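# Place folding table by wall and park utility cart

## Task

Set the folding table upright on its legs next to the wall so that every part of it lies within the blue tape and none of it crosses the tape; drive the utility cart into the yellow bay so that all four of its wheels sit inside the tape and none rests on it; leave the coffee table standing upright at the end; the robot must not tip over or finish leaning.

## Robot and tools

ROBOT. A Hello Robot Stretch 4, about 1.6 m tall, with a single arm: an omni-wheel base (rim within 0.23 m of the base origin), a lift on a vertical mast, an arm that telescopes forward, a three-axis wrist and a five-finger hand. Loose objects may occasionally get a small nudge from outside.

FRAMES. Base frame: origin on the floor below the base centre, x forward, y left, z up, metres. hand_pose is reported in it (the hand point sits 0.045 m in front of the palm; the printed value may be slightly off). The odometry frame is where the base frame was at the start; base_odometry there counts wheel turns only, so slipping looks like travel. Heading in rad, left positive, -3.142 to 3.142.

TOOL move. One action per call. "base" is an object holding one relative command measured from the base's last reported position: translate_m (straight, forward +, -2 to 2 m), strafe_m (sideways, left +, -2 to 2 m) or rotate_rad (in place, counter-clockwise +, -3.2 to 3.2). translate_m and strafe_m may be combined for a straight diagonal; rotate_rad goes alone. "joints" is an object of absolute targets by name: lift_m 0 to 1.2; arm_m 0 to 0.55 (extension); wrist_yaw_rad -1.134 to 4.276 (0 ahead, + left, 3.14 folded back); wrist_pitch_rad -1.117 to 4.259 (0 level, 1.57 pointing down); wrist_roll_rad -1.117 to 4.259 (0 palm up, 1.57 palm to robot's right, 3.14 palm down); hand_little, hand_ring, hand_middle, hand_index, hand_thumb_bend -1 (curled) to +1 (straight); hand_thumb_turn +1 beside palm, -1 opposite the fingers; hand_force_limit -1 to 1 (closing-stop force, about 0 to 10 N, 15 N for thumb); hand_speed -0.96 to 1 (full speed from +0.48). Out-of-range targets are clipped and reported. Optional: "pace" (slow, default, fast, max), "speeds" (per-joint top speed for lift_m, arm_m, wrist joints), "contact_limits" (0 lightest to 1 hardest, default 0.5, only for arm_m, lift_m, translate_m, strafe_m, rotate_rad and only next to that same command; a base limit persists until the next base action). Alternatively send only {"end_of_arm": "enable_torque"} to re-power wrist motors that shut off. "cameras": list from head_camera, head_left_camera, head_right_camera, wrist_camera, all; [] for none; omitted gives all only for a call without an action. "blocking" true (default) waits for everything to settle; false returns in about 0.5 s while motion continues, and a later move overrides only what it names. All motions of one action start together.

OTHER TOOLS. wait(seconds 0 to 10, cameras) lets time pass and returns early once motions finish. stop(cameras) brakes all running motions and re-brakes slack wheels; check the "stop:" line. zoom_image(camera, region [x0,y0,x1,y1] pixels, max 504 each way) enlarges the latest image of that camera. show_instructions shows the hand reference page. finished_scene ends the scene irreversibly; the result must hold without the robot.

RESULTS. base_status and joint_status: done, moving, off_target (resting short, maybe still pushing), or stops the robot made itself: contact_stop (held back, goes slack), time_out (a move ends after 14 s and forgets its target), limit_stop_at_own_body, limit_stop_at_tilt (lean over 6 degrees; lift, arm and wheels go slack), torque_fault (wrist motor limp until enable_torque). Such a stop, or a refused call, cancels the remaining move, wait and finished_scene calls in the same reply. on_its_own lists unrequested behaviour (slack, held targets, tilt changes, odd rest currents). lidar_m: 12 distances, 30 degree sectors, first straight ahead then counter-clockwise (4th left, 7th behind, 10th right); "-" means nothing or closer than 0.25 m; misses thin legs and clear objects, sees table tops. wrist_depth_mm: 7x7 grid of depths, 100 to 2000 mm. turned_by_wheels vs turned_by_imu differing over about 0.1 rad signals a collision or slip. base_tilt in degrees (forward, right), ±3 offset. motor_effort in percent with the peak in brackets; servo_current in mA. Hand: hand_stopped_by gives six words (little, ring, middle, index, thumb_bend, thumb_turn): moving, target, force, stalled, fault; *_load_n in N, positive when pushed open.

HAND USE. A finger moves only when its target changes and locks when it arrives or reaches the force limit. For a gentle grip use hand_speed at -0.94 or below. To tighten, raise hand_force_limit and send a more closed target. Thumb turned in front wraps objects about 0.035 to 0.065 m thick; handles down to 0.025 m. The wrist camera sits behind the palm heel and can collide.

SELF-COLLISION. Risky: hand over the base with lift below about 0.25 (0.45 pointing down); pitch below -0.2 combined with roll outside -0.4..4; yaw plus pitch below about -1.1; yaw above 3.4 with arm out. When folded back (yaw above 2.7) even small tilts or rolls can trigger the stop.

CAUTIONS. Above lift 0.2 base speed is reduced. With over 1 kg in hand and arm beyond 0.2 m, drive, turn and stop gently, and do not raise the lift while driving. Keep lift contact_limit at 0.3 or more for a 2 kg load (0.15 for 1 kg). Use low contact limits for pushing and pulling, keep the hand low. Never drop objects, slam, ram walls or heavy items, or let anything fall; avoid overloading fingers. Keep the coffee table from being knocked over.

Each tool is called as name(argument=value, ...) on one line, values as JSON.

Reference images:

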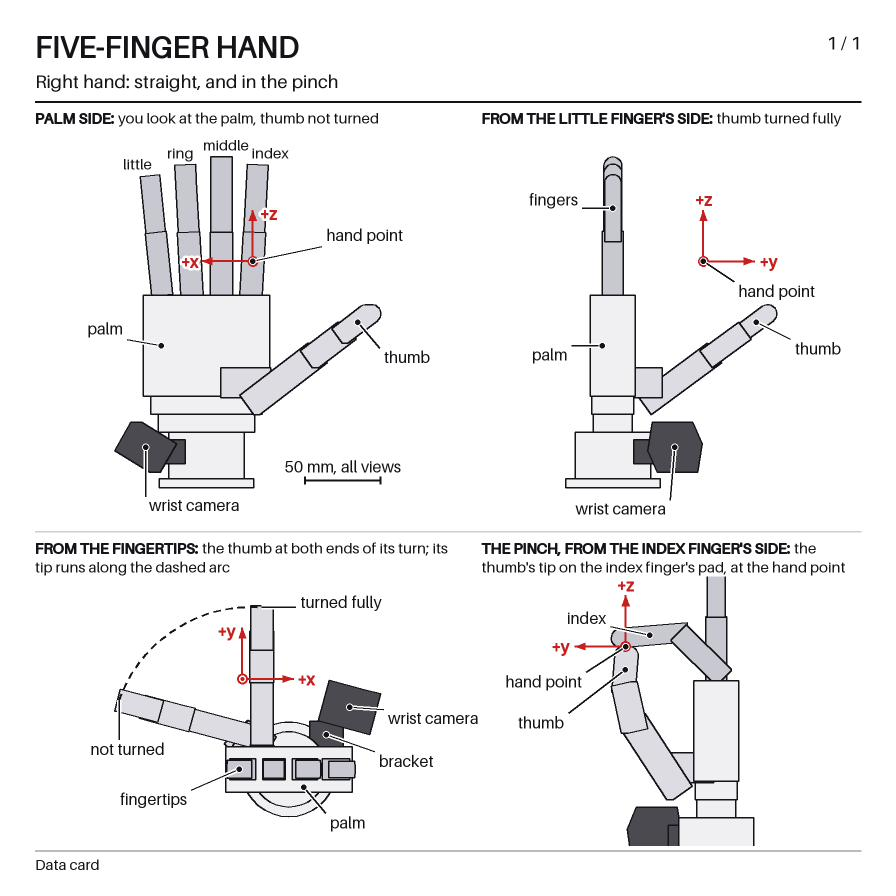

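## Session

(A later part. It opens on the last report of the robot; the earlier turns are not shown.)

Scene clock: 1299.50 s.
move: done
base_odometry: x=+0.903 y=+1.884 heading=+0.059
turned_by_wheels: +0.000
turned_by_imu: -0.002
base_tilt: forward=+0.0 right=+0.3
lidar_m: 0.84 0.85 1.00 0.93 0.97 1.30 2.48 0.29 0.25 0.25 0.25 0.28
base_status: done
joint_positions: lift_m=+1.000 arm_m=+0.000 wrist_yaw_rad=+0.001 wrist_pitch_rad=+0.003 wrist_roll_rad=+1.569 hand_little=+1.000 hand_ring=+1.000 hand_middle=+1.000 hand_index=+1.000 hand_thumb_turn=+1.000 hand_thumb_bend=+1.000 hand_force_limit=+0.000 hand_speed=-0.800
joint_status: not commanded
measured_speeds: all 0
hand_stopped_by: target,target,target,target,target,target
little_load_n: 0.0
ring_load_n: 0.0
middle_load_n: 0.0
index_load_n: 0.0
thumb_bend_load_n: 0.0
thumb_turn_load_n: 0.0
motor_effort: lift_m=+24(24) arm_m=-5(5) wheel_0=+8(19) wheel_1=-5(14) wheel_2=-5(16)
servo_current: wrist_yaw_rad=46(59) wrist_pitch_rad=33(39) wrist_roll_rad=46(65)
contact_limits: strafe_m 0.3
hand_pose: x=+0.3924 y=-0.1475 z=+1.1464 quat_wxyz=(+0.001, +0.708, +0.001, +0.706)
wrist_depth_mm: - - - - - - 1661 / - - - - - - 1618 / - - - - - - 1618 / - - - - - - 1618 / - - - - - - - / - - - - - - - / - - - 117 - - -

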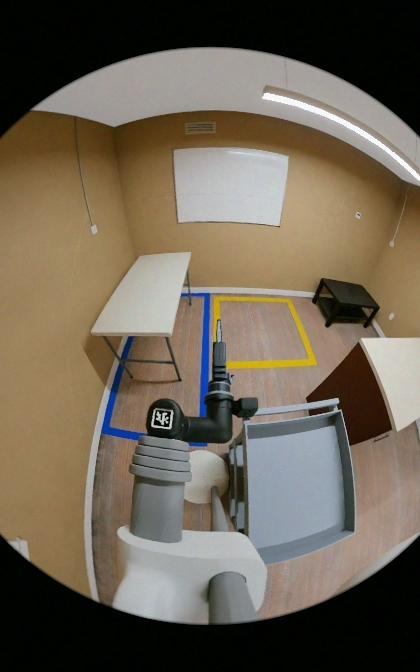

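move(base={"strafe_m": 0.13})

move(base={"translate_m": -0.98})

move(base={"strafe_m": -0.7}, joints={"lift_m": 0.9}, cameras=["head_camera"])

Scene clock: 1306.73 s.
move: done
base_odometry: x=+0.895 y=+2.014 heading=+0.059
turned_by_wheels: +0.000
turned_by_imu: -0.002
base_tilt: forward=-0.1 right=+0.5
lidar_m: 0.82 0.81 0.85 0.80 0.84 1.11 2.49 0.51 0.34 0.31 0.33 2.35
base_status: done
joint_positions: lift_m=+1.000 arm_m=+0.000 wrist_yaw_rad=+0.001 wrist_pitch_rad=+0.003 wrist_roll_rad=+1.569 hand_little=+1.000 hand_ring=+1.000 hand_middle=+1.000 hand_index=+1.000 hand_thumb_turn=+1.000 hand_thumb_bend=+1.000 hand_force_limit=+0.000 hand_speed=-0.800
joint_status: not commanded
measured_speeds: all 0
hand_stopped_by: target,target,target,target,target,target
little_load_n: 0.0
ring_load_n: 0.0
middle_load_n: 0.0
index_load_n: 0.0
thumb_bend_load_n: 0.0
thumb_turn_load_n: 0.0
motor_effort: lift_m=+24(24) arm_m=-4(5) wheel_0=-2(14) wheel_1=+1(12) wheel_2=+0(6)
servo_current: wrist_yaw_rad=59(59) wrist_pitch_rad=26(39) wrist_roll_rad=39(72)
hand_pose: x=+0.3924 y=-0.1475 z=+1.1464 quat_wxyz=(+0.001, +0.708, +0.001, +0.706)
wrist_depth_mm: - - - - - - 1661 / - - - - - - 1618 / - - - - - - 1618 / - - - - - - 1708 / - - - - - - - / - - - - 193 - - / - - - 117 - - -
pictures: none

Scene clock: 1311.50 s.
move: done
base_odometry: x=-0.083 y=+1.956 heading=+0.059
turned_by_wheels: +0.000
turned_by_imu: -0.002
base_tilt: forward=+0.0 right=+0.3
lidar_m: 1.26 1.17 0.79 0.75 0.77 1.12 1.50 1.57 2.11 2.95 0.89 0.71
base_status: done
joint_positions: lift_m=+1.000 arm_m=+0.000 wrist_yaw_rad=+0.001 wrist_pitch_rad=+0.003 wrist_roll_rad=+1.569 hand_little=+1.000 hand_ring=+1.000 hand_middle=+1.000 hand_index=+1.000 hand_thumb_turn=+1.000 hand_thumb_bend=+1.000 hand_force_limit=+0.000 hand_speed=-0.800
joint_status: not commanded
measured_speeds: all 0
hand_stopped_by: target,target,target,target,target,target
little_load_n: 0.0
ring_load_n: 0.0
middle_load_n: 0.0
index_load_n: 0.0
thumb_bend_load_n: 0.0
thumb_turn_load_n: 0.0
motor_effort: lift_m=+24(24) arm_m=-5(5) wheel_0=-6(11) wheel_1=-2(10) wheel_2=+5(15)
servo_current: wrist_yaw_rad=39(59) wrist_pitch_rad=26(39) wrist_roll_rad=39(59)
hand_pose: x=+0.3924 y=-0.1475 z=+1.1464 quat_wxyz=(+0.001, +0.708, +0.001, +0.706)
wrist_depth_mm: - - - - - - - / - - - - - - 530 / - - - - - - 1008 / - - - - - - 1618 / - - - - - - - / - - - - - - - / - - - 117 - - -
pictures: none

Scene clock: 1315.17 s.
move: done
base_odometry: x=-0.041 y=+1.257 heading=+0.059
turned_by_wheels: +0.000
turned_by_imu: +0.001
base_tilt: forward=+0.0 right=+0.5
lidar_m: 0.59 0.66 1.55 1.44 1.49 1.56 1.49 1.55 2.11 2.23 1.46 1.14
base_status: done
joint_positions: lift_m=+0.900 arm_m=+0.000 wrist_yaw_rad=+0.001 wrist_pitch_rad=+0.003 wrist_roll_rad=+1.569 hand_little=+1.000 hand_ring=+1.000 hand_middle=+1.000 hand_index=+1.000 hand_thumb_turn=+1.000 hand_thumb_bend=+1.000 hand_force_limit=+0.000 hand_speed=-0.800
joint_status: all done
measured_speeds: all 0
hand_stopped_by: target,target,target,target,target,target
little_load_n: -0.5
ring_load_n: 0.5
middle_load_n: 0.5
index_load_n: 0.0
thumb_bend_load_n: 0.0
thumb_turn_load_n: 0.0
motor_effort: lift_m=+14(22) arm_m=-4(5) wheel_0=+5(15) wheel_1=-1(12) wheel_2=+0(3)
servo_current: wrist_yaw_rad=46(59) wrist_pitch_rad=39(39) wrist_roll_rad=26(72)
hand_pose: x=+0.3924 y=-0.1475 z=+1.0472 quat_wxyz=(+0.001, +0.708, +0.001, +0.706)
wrist_depth_mm: - - - - 854 842 831 / - - - - 866 842 842 / - - - - 1366 1366 1336 / - - - - - - 1464 / - - - - - 991 - / - - - - 193 - - / - - - 117 - - -

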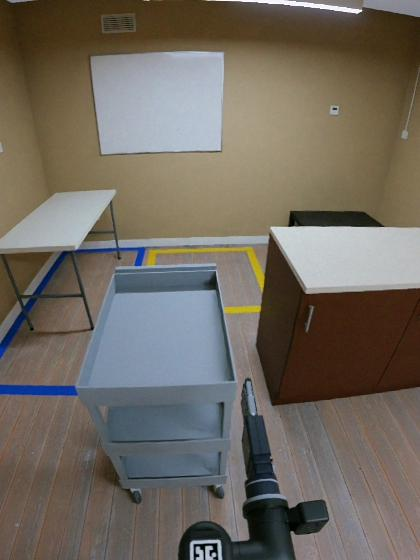

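move(base={"translate_m": 0.37, "strafe_m": 0.136})

move(base={"translate_m": 0.35, "strafe_m": -0.04}, pace="slow", contact_limits={"translate_m": 0.3}, cameras=["head_camera"])

Scene clock: 1331.77 s.
move: done
base_odometry: x=+0.320 y=+1.415 heading=+0.059
turned_by_wheels: +0.000
turned_by_imu: -0.002
base_tilt: forward=+0.1 right=+0.3
lidar_m: 0.25 0.26 1.43 1.32 1.37 1.87 1.86 1.94 2.48 2.39 0.96 0.26
base_status: done
joint_positions: lift_m=+0.900 arm_m=+0.000 wrist_yaw_rad=+0.001 wrist_pitch_rad=+0.003 wrist_roll_rad=+1.569 hand_little=+1.000 hand_ring=+1.000 hand_middle=+1.000 hand_index=+1.000 hand_thumb_turn=+1.000 hand_thumb_bend=+1.000 hand_force_limit=+0.000 hand_speed=-0.800
joint_status: not commanded
measured_speeds: all 0
hand_stopped_by: target,target,target,target,target,target
little_load_n: 0.0
ring_load_n: 0.0
middle_load_n: 0.0
index_load_n: -0.5
thumb_bend_load_n: 0.0
thumb_turn_load_n: 0.0
motor_effort: lift_m=+15(15) arm_m=-4(5) wheel_0=+7(10) wheel_1=+3(13) wheel_2=-5(16)
servo_current: wrist_yaw_rad=39(59) wrist_pitch_rad=33(39) wrist_roll_rad=33(65)
hand_pose: x=+0.3924 y=-0.1475 z=+1.0471 quat_wxyz=(+0.001, +0.708, +0.001, +0.706)
wrist_depth_mm: - - - - 854 842 820 / - - - - - - 1042 / 1499 - - - - - - / 1499 - - - - - - / 1499 - - - - - - / - - - - - - - / - - - 117 - - -
pictures: none

Scene clock: 1336.57 s.
move: done
base_odometry: x=+0.671 y=+1.396 heading=+0.060
turned_by_wheels: +0.001
turned_by_imu: -0.002
base_tilt: forward=+0.0 right=+0.4
lidar_m: 0.25 0.25 1.48 1.40 1.44 1.94 2.19 2.30 2.43 1.40 0.60 0.25
base_status: done
joint_positions: lift_m=+0.900 arm_m=+0.000 wrist_yaw_rad=+0.001 wrist_pitch_rad=+0.003 wrist_roll_rad=+1.569 hand_little=+1.000 hand_ring=+1.000 hand_middle=+1.000 hand_index=+1.000 hand_thumb_turn=+1.000 hand_thumb_bend=+1.000 hand_force_limit=+0.000 hand_speed=-0.800
joint_status: not commanded
measured_speeds: all 0
hand_stopped_by: target,target,target,target,target,target
little_load_n: 0.0
ring_load_n: 0.0
middle_load_n: 0.0
index_load_n: 0.0
thumb_bend_load_n: 0.0
thumb_turn_load_n: 0.0
motor_effort: lift_m=+15(15) arm_m=-4(5) wheel_0=+15(16) wheel_1=+3(9) wheel_2=-10(16)
servo_current: wrist_yaw_rad=46(59) wrist_pitch_rad=33(46) wrist_roll_rad=39(72)
contact_limits: translate_m 0.3
hand_pose: x=+0.3924 y=-0.1475 z=+1.0471 quat_wxyz=(+0.001, +0.708, +0.001, +0.706)
wrist_depth_mm: - - - - - 1983 1366 / - - - - - - - / - - - - - - - / - - - - - - - / - - - - - - - / - - - - - - - / - - - 117 - - -

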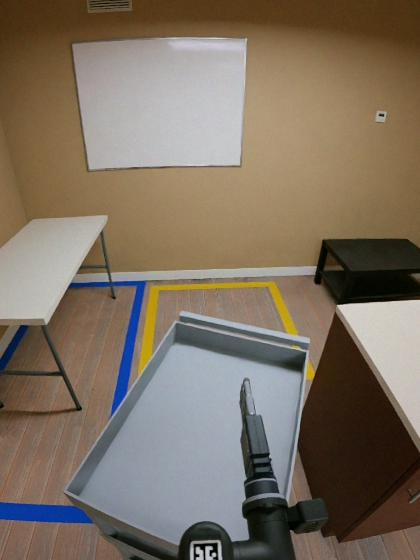

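move(base={"translate_m": 0.12, "strafe_m": -0.11}, pace="slow", contact_limits={"translate_m": 0.3}, cameras=["head_camera"])

Scene clock: 1363.37 s.
move: done
base_odometry: x=+0.797 y=+1.294 heading=+0.060
turned_by_wheels: +0.000
turned_by_imu: -0.001
base_tilt: forward=+0.0 right=+0.4
lidar_m: 0.25 0.25 1.36 1.51 1.57 2.03 2.33 2.41 2.36 0.86 0.45 0.25
base_status: done
joint_positions: lift_m=+0.900 arm_m=+0.000 wrist_yaw_rad=+0.001 wrist_pitch_rad=+0.003 wrist_roll_rad=+1.569 hand_little=+1.000 hand_ring=+1.000 hand_middle=+1.000 hand_index=+1.000 hand_thumb_turn=+1.000 hand_thumb_bend=+1.000 hand_force_limit=+0.000 hand_speed=-0.800
joint_status: not commanded
measured_speeds: all 0
hand_stopped_by: target,target,target,target,target,target
little_load_n: 0.0
ring_load_n: 0.0
middle_load_n: 0.0
index_load_n: 0.0
thumb_bend_load_n: 0.0
thumb_turn_load_n: 0.0
motor_effort: lift_m=+15(15) arm_m=-4(5) wheel_0=+15(19) wheel_1=-3(7) wheel_2=-10(16)
servo_current: wrist_yaw_rad=52(52) wrist_pitch_rad=33(39) wrist_roll_rad=46(65)
contact_limits: translate_m 0.3
hand_pose: x=+0.3924 y=-0.1475 z=+1.0471 quat_wxyz=(+0.001, +0.708, +0.001, +0.706)
wrist_depth_mm: - - - - - 500 521 / - - - - - - 1430 / - - - - - - - / - - - - - - - / - - - - - - - / - - - - - - - / - - - 117 - - -

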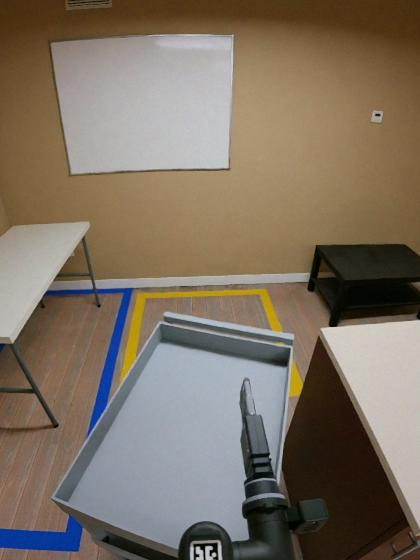

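move(base={"translate_m": 0.3, "strafe_m": -0.03}, pace="slow", contact_limits={"translate_m": 0.3}, cameras=["head_camera"])

Scene clock: 1384.10 s.
move: done
base_odometry: x=+1.098 y=+1.282 heading=+0.060
turned_by_wheels: +0.000
turned_by_imu: -0.003
base_tilt: forward=+0.1 right=+0.4
lidar_m: 0.25 0.26 1.04 1.52 1.60 2.14 2.61 2.75 2.31 0.36 0.38 0.25
base_status: done
joint_positions: lift_m=+0.900 arm_m=+0.000 wrist_yaw_rad=+0.001 wrist_pitch_rad=+0.003 wrist_roll_rad=+1.569 hand_little=+1.000 hand_ring=+1.000 hand_middle=+1.000 hand_index=+1.000 hand_thumb_turn=+1.000 hand_thumb_bend=+1.000 hand_force_limit=+0.000 hand_speed=-0.800
joint_status: not commanded
measured_speeds: all 0
hand_stopped_by: target,target,target,target,target,target
little_load_n: 0.0
ring_load_n: 0.0
middle_load_n: 0.0
index_load_n: -0.5
thumb_bend_load_n: 0.5
thumb_turn_load_n: 0.0
motor_effort: lift_m=+15(15) arm_m=-5(5) wheel_0=+12(17) wheel_1=+3(11) wheel_2=-11(19)
servo_current: wrist_yaw_rad=52(59) wrist_pitch_rad=33(46) wrist_roll_rad=46(72)
contact_limits: translate_m 0.3
hand_pose: x=+0.3924 y=-0.1475 z=+1.0471 quat_wxyz=(+0.001, +0.708, +0.001, +0.706)
wrist_depth_mm: - - - - - - - / - - - - - - - / - - - - - - - / - - - - - - - / - - - - - - - / - - - 170 - - - / - - - 117 - - -

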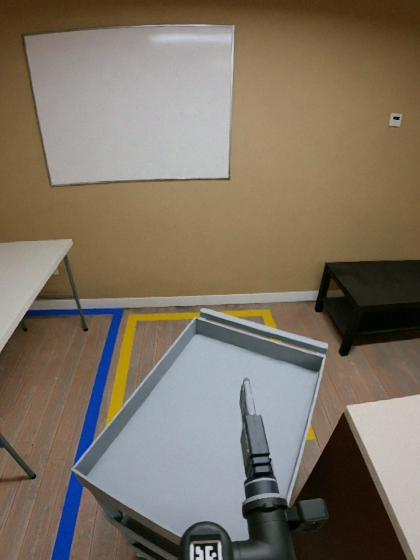

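move(base={"translate_m": 0.13, "strafe_m": -0.07}, pace="slow", contact_limits={"translate_m": 0.3}, cameras=["head_camera"])

Scene clock: 1451.73 s.
move: done
base_odometry: x=+1.231 y=+1.221 heading=+0.061
turned_by_wheels: +0.000
turned_by_imu: -0.001
base_tilt: forward=+0.0 right=+0.4
lidar_m: 0.25 0.27 1.02 1.61 1.69 2.29 2.76 2.86 0.31 0.26 0.30 0.25
base_status: done
joint_positions: lift_m=+0.900 arm_m=+0.000 wrist_yaw_rad=+0.001 wrist_pitch_rad=+0.003 wrist_roll_rad=+1.569 hand_little=+1.000 hand_ring=+1.000 hand_middle=+1.000 hand_index=+1.000 hand_thumb_turn=+1.000 hand_thumb_bend=+1.000 hand_force_limit=+0.000 hand_speed=-0.800
joint_status: not commanded
measured_speeds: all 0
hand_stopped_by: target,target,target,target,target,target
little_load_n: 0.0
ring_load_n: 0.0
middle_load_n: 0.0
index_load_n: 0.0
thumb_bend_load_n: 0.0
thumb_turn_load_n: 0.0
motor_effort: lift_m=+15(15) arm_m=-4(5) wheel_0=+13(19) wheel_1=+4(8) wheel_2=-11(18)
servo_current: wrist_yaw_rad=46(59) wrist_pitch_rad=33(39) wrist_roll_rad=46(59)
contact_limits: translate_m 0.3
hand_pose: x=+0.3924 y=-0.1475 z=+1.0471 quat_wxyz=(+0.001, +0.708, +0.001, +0.706)
wrist_depth_mm: - - - - - - 1464 / - - - - - - - / - - - - - - - / - - - - - - - / - - - - - - - / - - - 170 - - - / - - - 117 - - -

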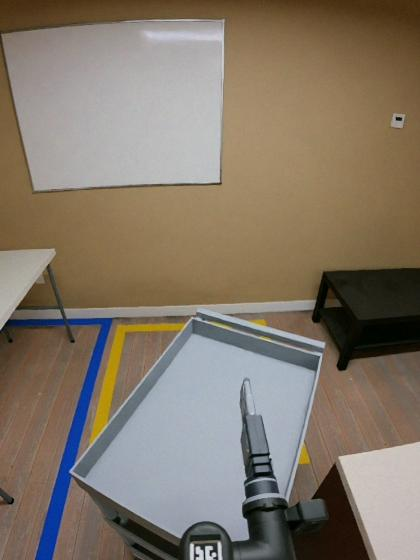

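move(base={"translate_m": 0.3, "strafe_m": 0.0}, pace="slow", contact_limits={"translate_m": 0.3}, cameras=["head_camera"])

Scene clock: 1480.53 s.
move: done
base_odometry: x=+1.530 y=+1.239 heading=+0.061
turned_by_wheels: +0.000
turned_by_imu: -0.003
base_tilt: forward=+0.1 right=+0.3
lidar_m: 0.25 0.36 0.91 0.92 1.68 2.24 3.06 0.44 0.31 0.28 0.29 0.25
base_status: done
joint_positions: lift_m=+0.900 arm_m=+0.000 wrist_yaw_rad=+0.001 wrist_pitch_rad=+0.003 wrist_roll_rad=+1.569 hand_little=+1.000 hand_ring=+1.000 hand_middle=+1.000 hand_index=+1.000 hand_thumb_turn=+1.000 hand_thumb_bend=+1.000 hand_force_limit=+0.000 hand_speed=-0.800
joint_status: not commanded
measured_speeds: all 0
hand_stopped_by: target,target,target,target,target,target
little_load_n: 0.0
ring_load_n: 0.0
middle_load_n: 0.0
index_load_n: 0.0
thumb_bend_load_n: 0.0
thumb_turn_load_n: 0.0
motor_effort: lift_m=+15(15) arm_m=-4(5) wheel_0=+11(15) wheel_1=+3(10) wheel_2=-11(21)
servo_current: wrist_yaw_rad=46(59) wrist_pitch_rad=33(39) wrist_roll_rad=72(72)
contact_limits: translate_m 0.3
hand_pose: x=+0.3924 y=-0.1475 z=+1.0471 quat_wxyz=(+0.001, +0.708, +0.001, +0.706)
wrist_depth_mm: - - - - - - - / - - - - - - - / - - - - - - - / - - - - - - - / - - - - - 564 - / - - - 170 - - - / - - - 117 - - -

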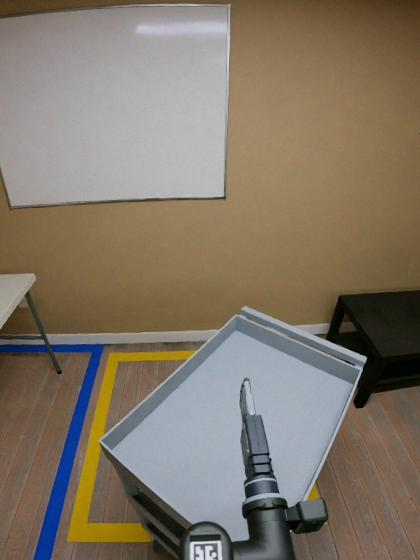

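move(base={"translate_m": -0.05, "strafe_m": 0.0}, pace="slow")

move(base={"strafe_m": -0.06}, pace="slow")

move(base={"translate_m": 0.2}, pace="slow", contact_limits={"translate_m": 0.3}, cameras=["head_camera"])

Scene clock: 1514.50 s.
move: done
base_odometry: x=+1.480 y=+1.236 heading=+0.061
turned_by_wheels: +0.000
turned_by_imu: -0.002
base_tilt: forward=+0.1 right=+0.4
lidar_m: 0.26 0.42 0.92 1.11 1.68 2.27 3.03 0.44 0.30 0.28 0.30 0.25
base_status: done
joint_positions: lift_m=+0.900 arm_m=+0.000 wrist_yaw_rad=+0.001 wrist_pitch_rad=+0.003 wrist_roll_rad=+1.569 hand_little=+1.000 hand_ring=+1.000 hand_middle=+1.000 hand_index=+1.000 hand_thumb_turn=+1.000 hand_thumb_bend=+1.000 hand_force_limit=+0.000 hand_speed=-0.800
joint_status: not commanded
measured_speeds: all 0
hand_stopped_by: target,target,target,target,target,target
little_load_n: 0.0
ring_load_n: 0.0
middle_load_n: 0.0
index_load_n: 0.0
thumb_bend_load_n: -0.5
thumb_turn_load_n: 0.0
motor_effort: lift_m=+15(15) arm_m=-4(5) wheel_0=-7(10) wheel_1=-4(8) wheel_2=+8(12)
servo_current: wrist_yaw_rad=46(59) wrist_pitch_rad=26(39) wrist_roll_rad=33(65)
hand_pose: x=+0.3924 y=-0.1475 z=+1.0471 quat_wxyz=(+0.001, +0.708, +0.001, +0.706)
wrist_depth_mm: - - - - - - - / - - - - - - - / - - - - - - - / - - - - - - - / - - - - - - - / - - - 170 - - - / - - - 117 - - -
pictures: none

Scene clock: 1516.23 s.
move: done
base_odometry: x=+1.484 y=+1.176 heading=+0.061
turned_by_wheels: +0.000
turned_by_imu: +0.000
base_tilt: forward=-0.1 right=+0.4
lidar_m: 0.25 0.34 0.99 1.14 1.73 2.38 3.02 0.35 0.25 0.25 0.25 0.28
base_status: done
joint_positions: lift_m=+0.900 arm_m=+0.000 wrist_yaw_rad=+0.001 wrist_pitch_rad=+0.003 wrist_roll_rad=+1.569 hand_little=+1.000 hand_ring=+1.000 hand_middle=+1.000 hand_index=+1.000 hand_thumb_turn=+1.000 hand_thumb_bend=+1.000 hand_force_limit=+0.000 hand_speed=-0.800
joint_status: not commanded
measured_speeds: all 0
hand_stopped_by: target,target,target,target,target,target
little_load_n: 0.0
ring_load_n: 0.0
middle_load_n: 0.0
index_load_n: 0.0
thumb_bend_load_n: 0.0
thumb_turn_load_n: 0.0
motor_effort: lift_m=+15(15) arm_m=-4(5) wheel_0=+7(13) wheel_1=-4(10) wheel_2=+0(6)
servo_current: wrist_yaw_rad=46(59) wrist_pitch_rad=33(39) wrist_roll_rad=39(65)
hand_pose: x=+0.3924 y=-0.1475 z=+1.0471 quat_wxyz=(+0.001, +0.708, +0.001, +0.706)
wrist_depth_mm: - - - - - - - / - - - - - - - / - - - - - - - / - - - - - - - / - - - - - - - / - - - 170 - - - / - - - 117 - - -
pictures: none

Scene clock: 1519.50 s.
move: done
base_odometry: x=+1.683 y=+1.189 heading=+0.062
turned_by_wheels: +0.001
turned_by_imu: -0.001
base_tilt: forward=+0.1 right=+0.3
lidar_m: 0.25 0.25 0.93 0.91 1.75 2.35 3.24 0.33 0.25 0.25 1.30 0.32
base_status: done
joint_positions: lift_m=+0.900 arm_m=+0.000 wrist_yaw_rad=+0.001 wrist_pitch_rad=+0.003 wrist_roll_rad=+1.569 hand_little=+1.000 hand_ring=+1.000 hand_middle=+1.000 hand_index=+1.000 hand_thumb_turn=+1.000 hand_thumb_bend=+1.000 hand_force_limit=+0.000 hand_speed=-0.800
joint_status: not commanded
measured_speeds: all 0
hand_stopped_by: target,target,target,target,target,target
little_load_n: 0.0
ring_load_n: 0.0
middle_load_n: 0.0
index_load_n: 0.0
thumb_bend_load_n: 0.0
thumb_turn_load_n: 0.0
motor_effort: lift_m=+15(15) arm_m=-4(5) wheel_0=+13(17) wheel_1=+6(11) wheel_2=-10(19)
servo_current: wrist_yaw_rad=46(52) wrist_pitch_rad=39(46) wrist_roll_rad=59(65)
contact_limits: translate_m 0.3
hand_pose: x=+0.3924 y=-0.1475 z=+1.0471 quat_wxyz=(+0.001, +0.708, +0.001, +0.706)
wrist_depth_mm: - - - - - - - / - - - - - - - / - - - - - - - / - - - - - - - / - - - - - - - / - - - 169 - - - / - - - 117 - - -

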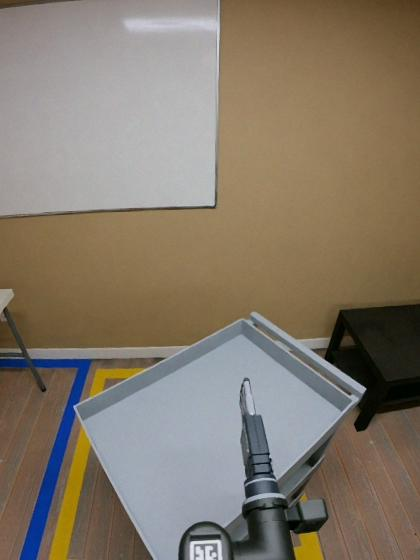

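move(base={"translate_m": 0.09}, pace="slow", contact_limits={"translate_m": 0.3})

move(base={"translate_m": -0.04}, pace="slow", cameras=["head_camera", "head_right_camera"])

Scene clock: 1539.77 s.
move: done
base_odometry: x=+1.772 y=+1.194 heading=+0.062
turned_by_wheels: +0.000
turned_by_imu: -0.002
base_tilt: forward=-0.1 right=+0.3
lidar_m: 0.25 0.25 0.96 0.91 1.76 2.35 3.34 0.33 0.27 0.56 1.22 0.29
base_status: done
joint_positions: lift_m=+0.900 arm_m=+0.000 wrist_yaw_rad=+0.001 wrist_pitch_rad=+0.003 wrist_roll_rad=+1.569 hand_little=+1.000 hand_ring=+1.000 hand_middle=+1.000 hand_index=+1.000 hand_thumb_turn=+1.000 hand_thumb_bend=+1.000 hand_force_limit=+0.000 hand_speed=-0.800
joint_status: not commanded
measured_speeds: all 0
hand_stopped_by: target,target,target,target,target,target
little_load_n: 0.0
ring_load_n: 0.0
middle_load_n: 0.0
index_load_n: 0.0
thumb_bend_load_n: 0.0
thumb_turn_load_n: 0.0
motor_effort: lift_m=+15(15) arm_m=-4(5) wheel_0=+10(19) wheel_1=+7(12) wheel_2=-13(19)
servo_current: wrist_yaw_rad=39(59) wrist_pitch_rad=20(39) wrist_roll_rad=33(72)
contact_limits: translate_m 0.3
hand_pose: x=+0.3924 y=-0.1475 z=+1.0471 quat_wxyz=(+0.001, +0.708, +0.001, +0.706)
wrist_depth_mm: - - - - - - - / - - - - - - - / - - - - - - - / - - - - - - - / - - - - - 539 - / - - - 170 - - - / - - - 117 - - -
pictures: none

Scene clock: 1541.33 s.
move: done
base_odometry: x=+1.733 y=+1.192 heading=+0.062
turned_by_wheels: +0.000
turned_by_imu: +0.000
base_tilt: forward=+0.0 right=+0.4
lidar_m: 0.25 0.25 0.94 0.93 1.75 2.34 3.29 0.33 0.26 0.42 1.21 0.36
base_status: done
joint_positions: lift_m=+0.900 arm_m=+0.000 wrist_yaw_rad=+0.001 wrist_pitch_rad=+0.003 wrist_roll_rad=+1.569 hand_little=+1.000 hand_ring=+1.000 hand_middle=+1.000 hand_index=+1.000 hand_thumb_turn=+1.000 hand_thumb_bend=+1.000 hand_force_limit=+0.000 hand_speed=-0.800
joint_status: not commanded
measured_speeds: all 0
hand_stopped_by: target,target,target,target,target,target
little_load_n: -0.5
ring_load_n: 0.0
middle_load_n: 0.0
index_load_n: 0.0
thumb_bend_load_n: 0.0
thumb_turn_load_n: 0.0
motor_effort: lift_m=+15(15) arm_m=-4(5) wheel_0=-6(10) wheel_1=-2(9) wheel_2=+6(13)
servo_current: wrist_yaw_rad=52(59) wrist_pitch_rad=33(39) wrist_roll_rad=52(72)
hand_pose: x=+0.3924 y=-0.1475 z=+1.0471 quat_wxyz=(+0.001, +0.708, +0.001, +0.706)
wrist_depth_mm: - - - - - - - / - - - - - - - / - - - - - - - / - - - - - - - / - - - - - 569 - / - - - 170 - 549 - / - - - 117 - - -

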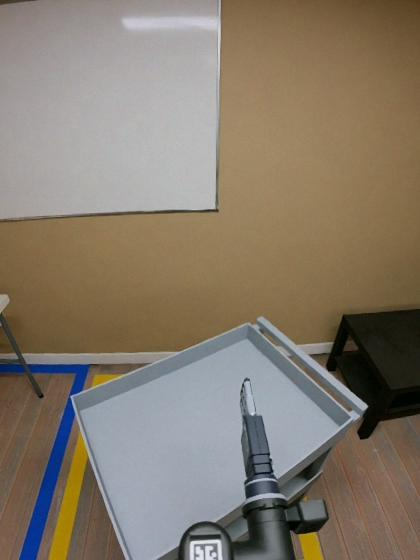

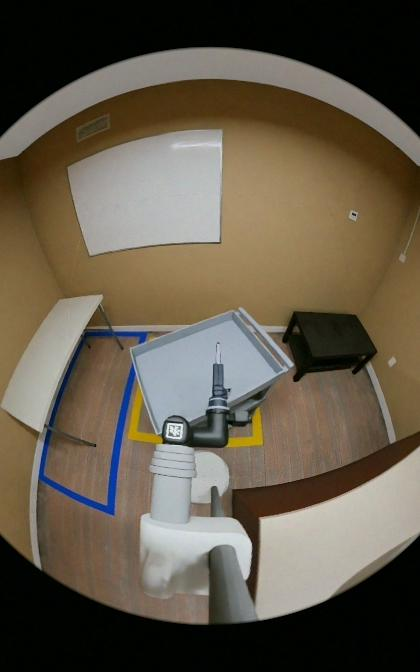

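move(base={"translate_m": 0.059, "strafe_m": -0.066}, pace="slow")

move(base={"translate_m": 0.08, "strafe_m": -0.16}, pace="slow")

move(base={"translate_m": 0.13, "strafe_m": 0.07}, pace="slow", contact_limits={"translate_m": 0.3}, cameras=["head_camera", "head_left_camera"])

Scene clock: 1558.33 s.
move: done
base_odometry: x=+1.795 y=+1.130 heading=+0.062
turned_by_wheels: +0.000
turned_by_imu: -0.003
base_tilt: forward=+0.0 right=+0.4
lidar_m: 0.25 0.25 0.25 0.99 1.82 2.40 0.71 0.25 0.25 0.63 1.13 0.29
base_status: done
joint_positions: lift_m=+0.900 arm_m=+0.000 wrist_yaw_rad=+0.001 wrist_pitch_rad=+0.003 wrist_roll_rad=+1.569 hand_little=+1.000 hand_ring=+1.000 hand_middle=+1.000 hand_index=+1.000 hand_thumb_turn=+1.000 hand_thumb_bend=+1.000 hand_force_limit=+0.000 hand_speed=-0.800
joint_status: not commanded
measured_speeds: all 0
hand_stopped_by: target,target,target,target,target,target
little_load_n: 0.0
ring_load_n: -0.5
middle_load_n: 0.0
index_load_n: 0.0
thumb_bend_load_n: 0.0
thumb_turn_load_n: 0.0
motor_effort: lift_m=+15(15) arm_m=-4(5) wheel_0=+5(12) wheel_1=-3(8) wheel_2=-7(11)
servo_current: wrist_yaw_rad=46(59) wrist_pitch_rad=26(39) wrist_roll_rad=39(65)
hand_pose: x=+0.3924 y=-0.1475 z=+1.0471 quat_wxyz=(+0.001, +0.708, +0.001, +0.706)
wrist_depth_mm: - - - - - - - / - - - - - - - / - - - - - - - / - - - - - - - / - - - - - 559 - / - - - 170 - - - / - - - 117 - - -
pictures: none

Scene clock: 1561.40 s.
move: done
base_odometry: x=+1.885 y=+0.975 heading=+0.061
turned_by_wheels: +0.000
turned_by_imu: -0.001
base_tilt: forward=+0.1 right=+0.4
lidar_m: 0.25 0.25 0.25 0.33 1.99 2.67 0.25 0.27 0.34 0.88 1.02 0.32
base_status: done
joint_positions: lift_m=+0.900 arm_m=+0.000 wrist_yaw_rad=+0.001 wrist_pitch_rad=+0.003 wrist_roll_rad=+1.569 hand_little=+1.000 hand_ring=+1.000 hand_middle=+1.000 hand_index=+1.000 hand_thumb_turn=+1.000 hand_thumb_bend=+1.000 hand_force_limit=+0.000 hand_speed=-0.800
joint_status: not commanded
measured_speeds: all 0
hand_stopped_by: target,target,target,target,target,target
little_load_n: 0.0
ring_load_n: 0.0
middle_load_n: 0.0
index_load_n: 0.0
thumb_bend_load_n: 0.0
thumb_turn_load_n: 0.0
motor_effort: lift_m=+15(15) arm_m=-5(5) wheel_0=+8(12) wheel_1=-3(10) wheel_2=-7(11)
servo_current: wrist_yaw_rad=46(59) wrist_pitch_rad=39(46) wrist_roll_rad=46(72)
hand_pose: x=+0.3924 y=-0.1475 z=+1.0471 quat_wxyz=(+0.001, +0.708, +0.001, +0.706)
wrist_depth_mm: - - - - - - - / - - - - - - - / - - - - - - - / - - - - - - - / - - - - - - - / - - - 170 - - - / - - - 117 - - -
pictures: none

Scene clock: 1564.03 s.
move: done
base_odometry: x=+2.010 y=+1.053 heading=+0.061
turned_by_wheels: +0.000
turned_by_imu: -0.001
base_tilt: forward=+0.0 right=+0.4
lidar_m: 0.25 0.25 0.25 0.34 1.94 2.55 0.37 0.39 0.53 1.39 0.90 0.28
base_status: done
joint_positions: lift_m=+0.900 arm_m=+0.000 wrist_yaw_rad=+0.001 wrist_pitch_rad=+0.003 wrist_roll_rad=+1.569 hand_little=+1.000 hand_ring=+1.000 hand_middle=+1.000 hand_index=+1.000 hand_thumb_turn=+1.000 hand_thumb_bend=+1.000 hand_force_limit=+0.000 hand_speed=-0.800
joint_status: not commanded
measured_speeds: all 0
hand_stopped_by: target,target,target,target,target,target
little_load_n: 0.0
ring_load_n: -0.5
middle_load_n: 0.0
index_load_n: 0.0
thumb_bend_load_n: 0.0
thumb_turn_load_n: 0.0
motor_effort: lift_m=+15(15) arm_m=-4(5) wheel_0=+7(10) wheel_1=+5(12) wheel_2=-9(16)
servo_current: wrist_yaw_rad=46(65) wrist_pitch_rad=20(46) wrist_roll_rad=46(59)
contact_limits: translate_m 0.3
hand_pose: x=+0.3924 y=-0.1475 z=+1.0471 quat_wxyz=(+0.001, +0.708, +0.001, +0.706)
wrist_depth_mm: - - - - - - - / - - - - - - - / - - - - - - - / - - - - - - - / - - - - - - - / - - - 170 - - - / - - - 117 - - -

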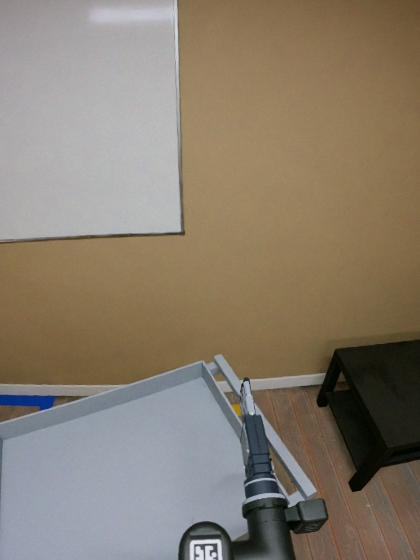

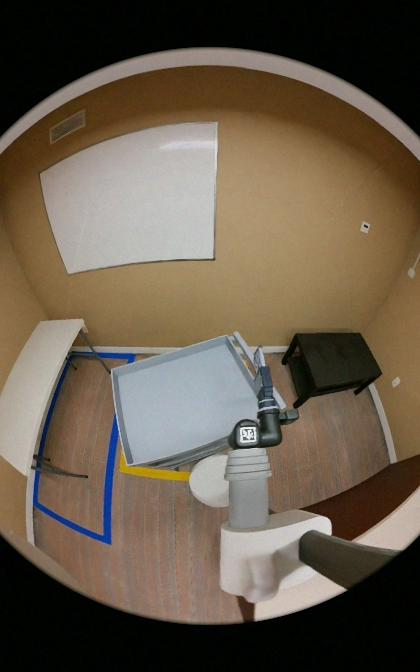

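move(base={"translate_m": 0.09, "strafe_m": 0.05}, pace="slow", contact_limits={"translate_m": 0.3})

move(base={"translate_m": -0.12}, pace="slow", cameras=["head_camera", "head_left_camera"])

Scene clock: 1577.87 s.
move: done
base_odometry: x=+2.096 y=+1.108 heading=+0.062
turned_by_wheels: +0.000
turned_by_imu: -0.002
base_tilt: forward=+0.0 right=+0.3
lidar_m: 0.25 0.25 0.25 0.38 1.08 2.54 0.54 0.50 0.65 1.70 0.90 0.25
base_status: done
joint_positions: lift_m=+0.900 arm_m=+0.000 wrist_yaw_rad=+0.001 wrist_pitch_rad=+0.003 wrist_roll_rad=+1.569 hand_little=+1.000 hand_ring=+1.000 hand_middle=+1.000 hand_index=+1.000 hand_thumb_turn=+1.000 hand_thumb_bend=+1.000 hand_force_limit=+0.000 hand_speed=-0.800
joint_status: not commanded
measured_speeds: all 0
hand_stopped_by: target,target,target,target,target,target
little_load_n: 0.0
ring_load_n: 0.0
middle_load_n: 0.0
index_load_n: 0.0
thumb_bend_load_n: 0.0
thumb_turn_load_n: 0.0
motor_effort: lift_m=+15(15) arm_m=-5(5) wheel_0=+7(9) wheel_1=+4(12) wheel_2=-9(14)
servo_current: wrist_yaw_rad=39(52) wrist_pitch_rad=33(39) wrist_roll_rad=52(65)
contact_limits: translate_m 0.3
hand_pose: x=+0.3924 y=-0.1475 z=+1.0471 quat_wxyz=(+0.001, +0.708, +0.001, +0.706)
wrist_depth_mm: - - - - - - - / - - - - - - - / - - - - - - - / - - - - - - - / - - - - - - - / - - - 170 - - - / - - - 117 - - -
pictures: none

Scene clock: 1580.37 s.
move: done
base_odometry: x=+1.977 y=+1.101 heading=+0.061
turned_by_wheels: +0.000
turned_by_imu: -0.001
base_tilt: forward=+0.0 right=+0.5
lidar_m: 0.32 0.29 0.36 1.00 1.86 2.50 0.54 0.36 0.49 1.28 0.98 0.38
base_status: done
joint_positions: lift_m=+0.900 arm_m=+0.000 wrist_yaw_rad=+0.001 wrist_pitch_rad=+0.003 wrist_roll_rad=+1.569 hand_little=+1.000 hand_ring=+1.000 hand_middle=+1.000 hand_index=+1.000 hand_thumb_turn=+1.000 hand_thumb_bend=+1.000 hand_force_limit=+0.000 hand_speed=-0.800
joint_status: not commanded
measured_speeds: all 0
hand_stopped_by: target,target,target,target,target,target
little_load_n: 0.0
ring_load_n: 0.0
middle_load_n: 0.0
index_load_n: 0.0
thumb_bend_load_n: 0.0
thumb_turn_load_n: 0.0
motor_effort: lift_m=+15(15) arm_m=-4(5) wheel_0=-6(10) wheel_1=-3(8) wheel_2=+7(13)
servo_current: wrist_yaw_rad=52(59) wrist_pitch_rad=26(46) wrist_roll_rad=59(65)
hand_pose: x=+0.3924 y=-0.1475 z=+1.0471 quat_wxyz=(+0.001, +0.708, +0.001, +0.706)
wrist_depth_mm: - - - - - - - / - - - - - - - / - - - - - - - / - - - - - - - / - - - - - - - / - - - 170 - - - / - - - 117 - - -

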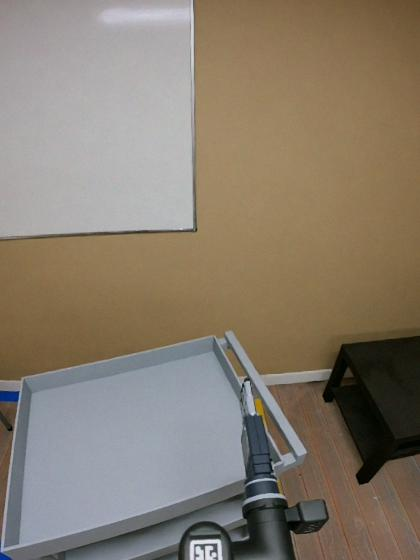

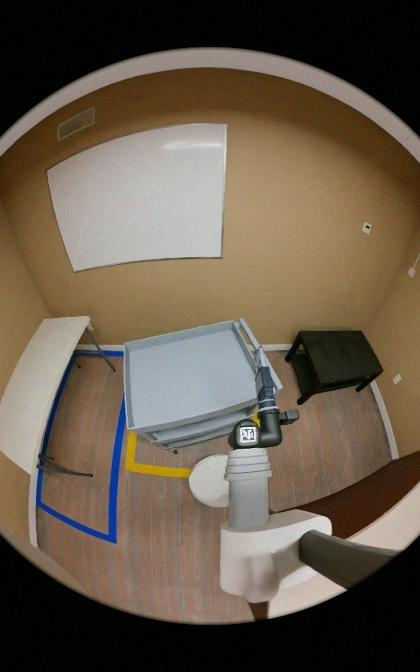

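move(base={"translate_m": 0.0, "strafe_m": 0.28})

move(base={"translate_m": -0.55}, cameras=["head_camera", "head_left_camera", "head_right_camera"])

Scene clock: 1591.97 s.
move: done
base_odometry: x=+1.960 y=+1.380 heading=+0.061
turned_by_wheels: +0.000
turned_by_imu: -0.004
base_tilt: forward=+0.1 right=+0.3
lidar_m: 0.25 0.25 0.78 0.74 1.57 2.12 3.57 0.59 0.54 1.29 0.51 0.29
base_status: done
joint_positions: lift_m=+0.900 arm_m=+0.000 wrist_yaw_rad=+0.001 wrist_pitch_rad=+0.003 wrist_roll_rad=+1.569 hand_little=+1.000 hand_ring=+1.000 hand_middle=+1.000 hand_index=+1.000 hand_thumb_turn=+1.000 hand_thumb_bend=+1.000 hand_force_limit=+0.000 hand_speed=-0.800
joint_status: not commanded
measured_speeds: all 0
hand_stopped_by: target,target,target,target,target,target
little_load_n: 0.0
ring_load_n: 0.0
middle_load_n: 0.0
index_load_n: 0.0
thumb_bend_load_n: 0.0
thumb_turn_load_n: 0.0
motor_effort: lift_m=+15(15) arm_m=-4(5) wheel_0=-4(13) wheel_1=+0(12) wheel_2=+0(4)
servo_current: wrist_yaw_rad=39(65) wrist_pitch_rad=26(39) wrist_roll_rad=52(59)
hand_pose: x=+0.3924 y=-0.1475 z=+1.0471 quat_wxyz=(+0.001, +0.708, +0.001, +0.706)
wrist_depth_mm: - - - - - - - / - - - - - - - / - - - - - 559 - / - - - - - 544 - / - - - - - 517 - / - - - 170 - - - / - - - 117 - - -
pictures: none

Scene clock: 1595.30 s.
move: done
base_odometry: x=+1.411 y=+1.347 heading=+0.061
turned_by_wheels: +0.000
turned_by_imu: -0.001
base_tilt: forward=+0.1 right=+0.4
lidar_m: 0.77 1.09 0.83 1.36 1.57 2.06 2.97 3.05 0.43 0.39 0.42 0.91
base_status: done
joint_positions: lift_m=+0.900 arm_m=+0.000 wrist_yaw_rad=+0.001 wrist_pitch_rad=+0.003 wrist_roll_rad=+1.569 hand_little=+1.000 hand_ring=+1.000 hand_middle=+1.000 hand_index=+1.000 hand_thumb_turn=+1.000 hand_thumb_bend=+1.000 hand_force_limit=+0.000 hand_speed=-0.800
joint_status: not commanded
measured_speeds: all 0
hand_stopped_by: target,target,target,target,target,target
little_load_n: 0.0
ring_load_n: 0.0
middle_load_n: 0.0
index_load_n: -0.5
thumb_bend_load_n: 0.0
thumb_turn_load_n: 0.0
motor_effort: lift_m=+15(15) arm_m=-5(5) wheel_0=-6(11) wheel_1=-3(11) wheel_2=+4(15)
servo_current: wrist_yaw_rad=39(59) wrist_pitch_rad=33(39) wrist_roll_rad=39(65)
hand_pose: x=+0.3924 y=-0.1475 z=+1.0471 quat_wxyz=(+0.001, +0.708, +0.001, +0.706)
wrist_depth_mm: - - - - - - 1499 / - - - - - 691 - / - - - - - 931 - / - - - - 1025 1060 - / - - - - 1025 591 - / - - - 169 193 - - / - - - 117 - - -

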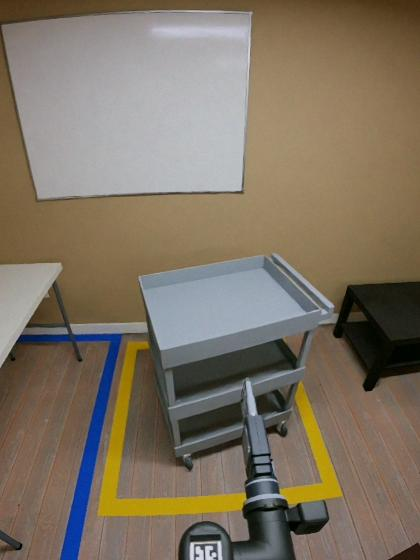

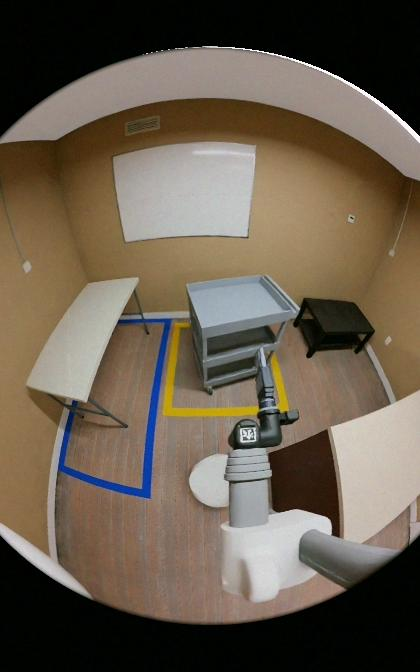

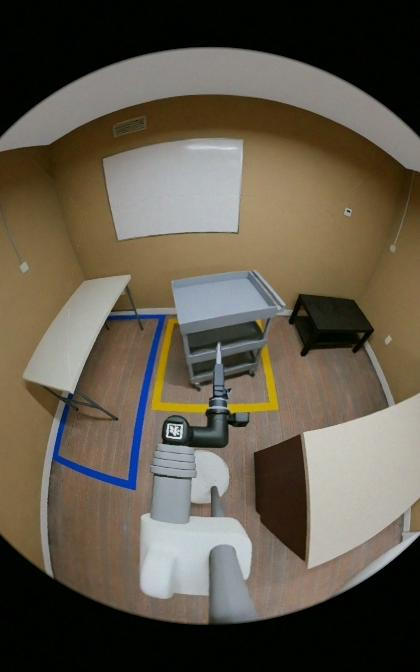

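zoom_image(camera="head_left_camera", region=[20, 260, 310, 510])

zoom_image(camera="head_camera", region=[80, 240, 360, 530])

Scaled by 1.738 from the camera's image (finer frame: 600x960).

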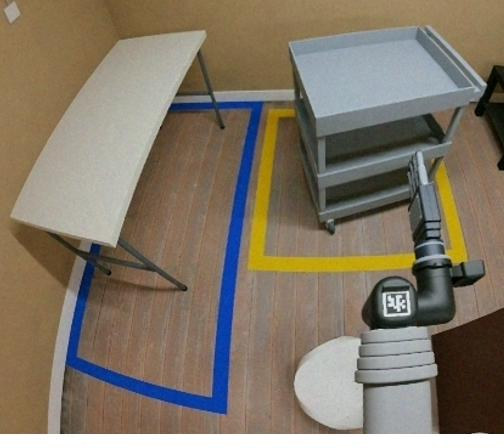

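Scaled by 1.738 from the camera's image (finer frame: 1200x1600).

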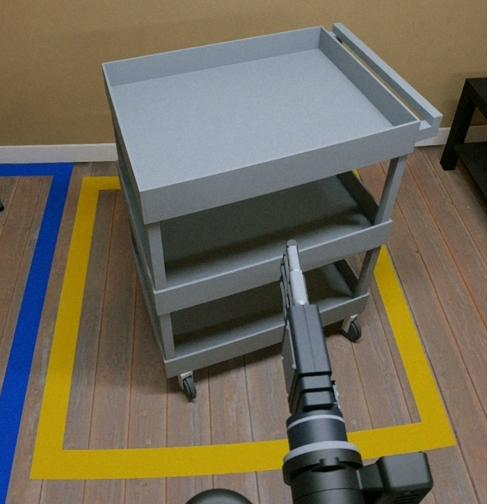

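finished_scene()

The scene is finished: the task was done.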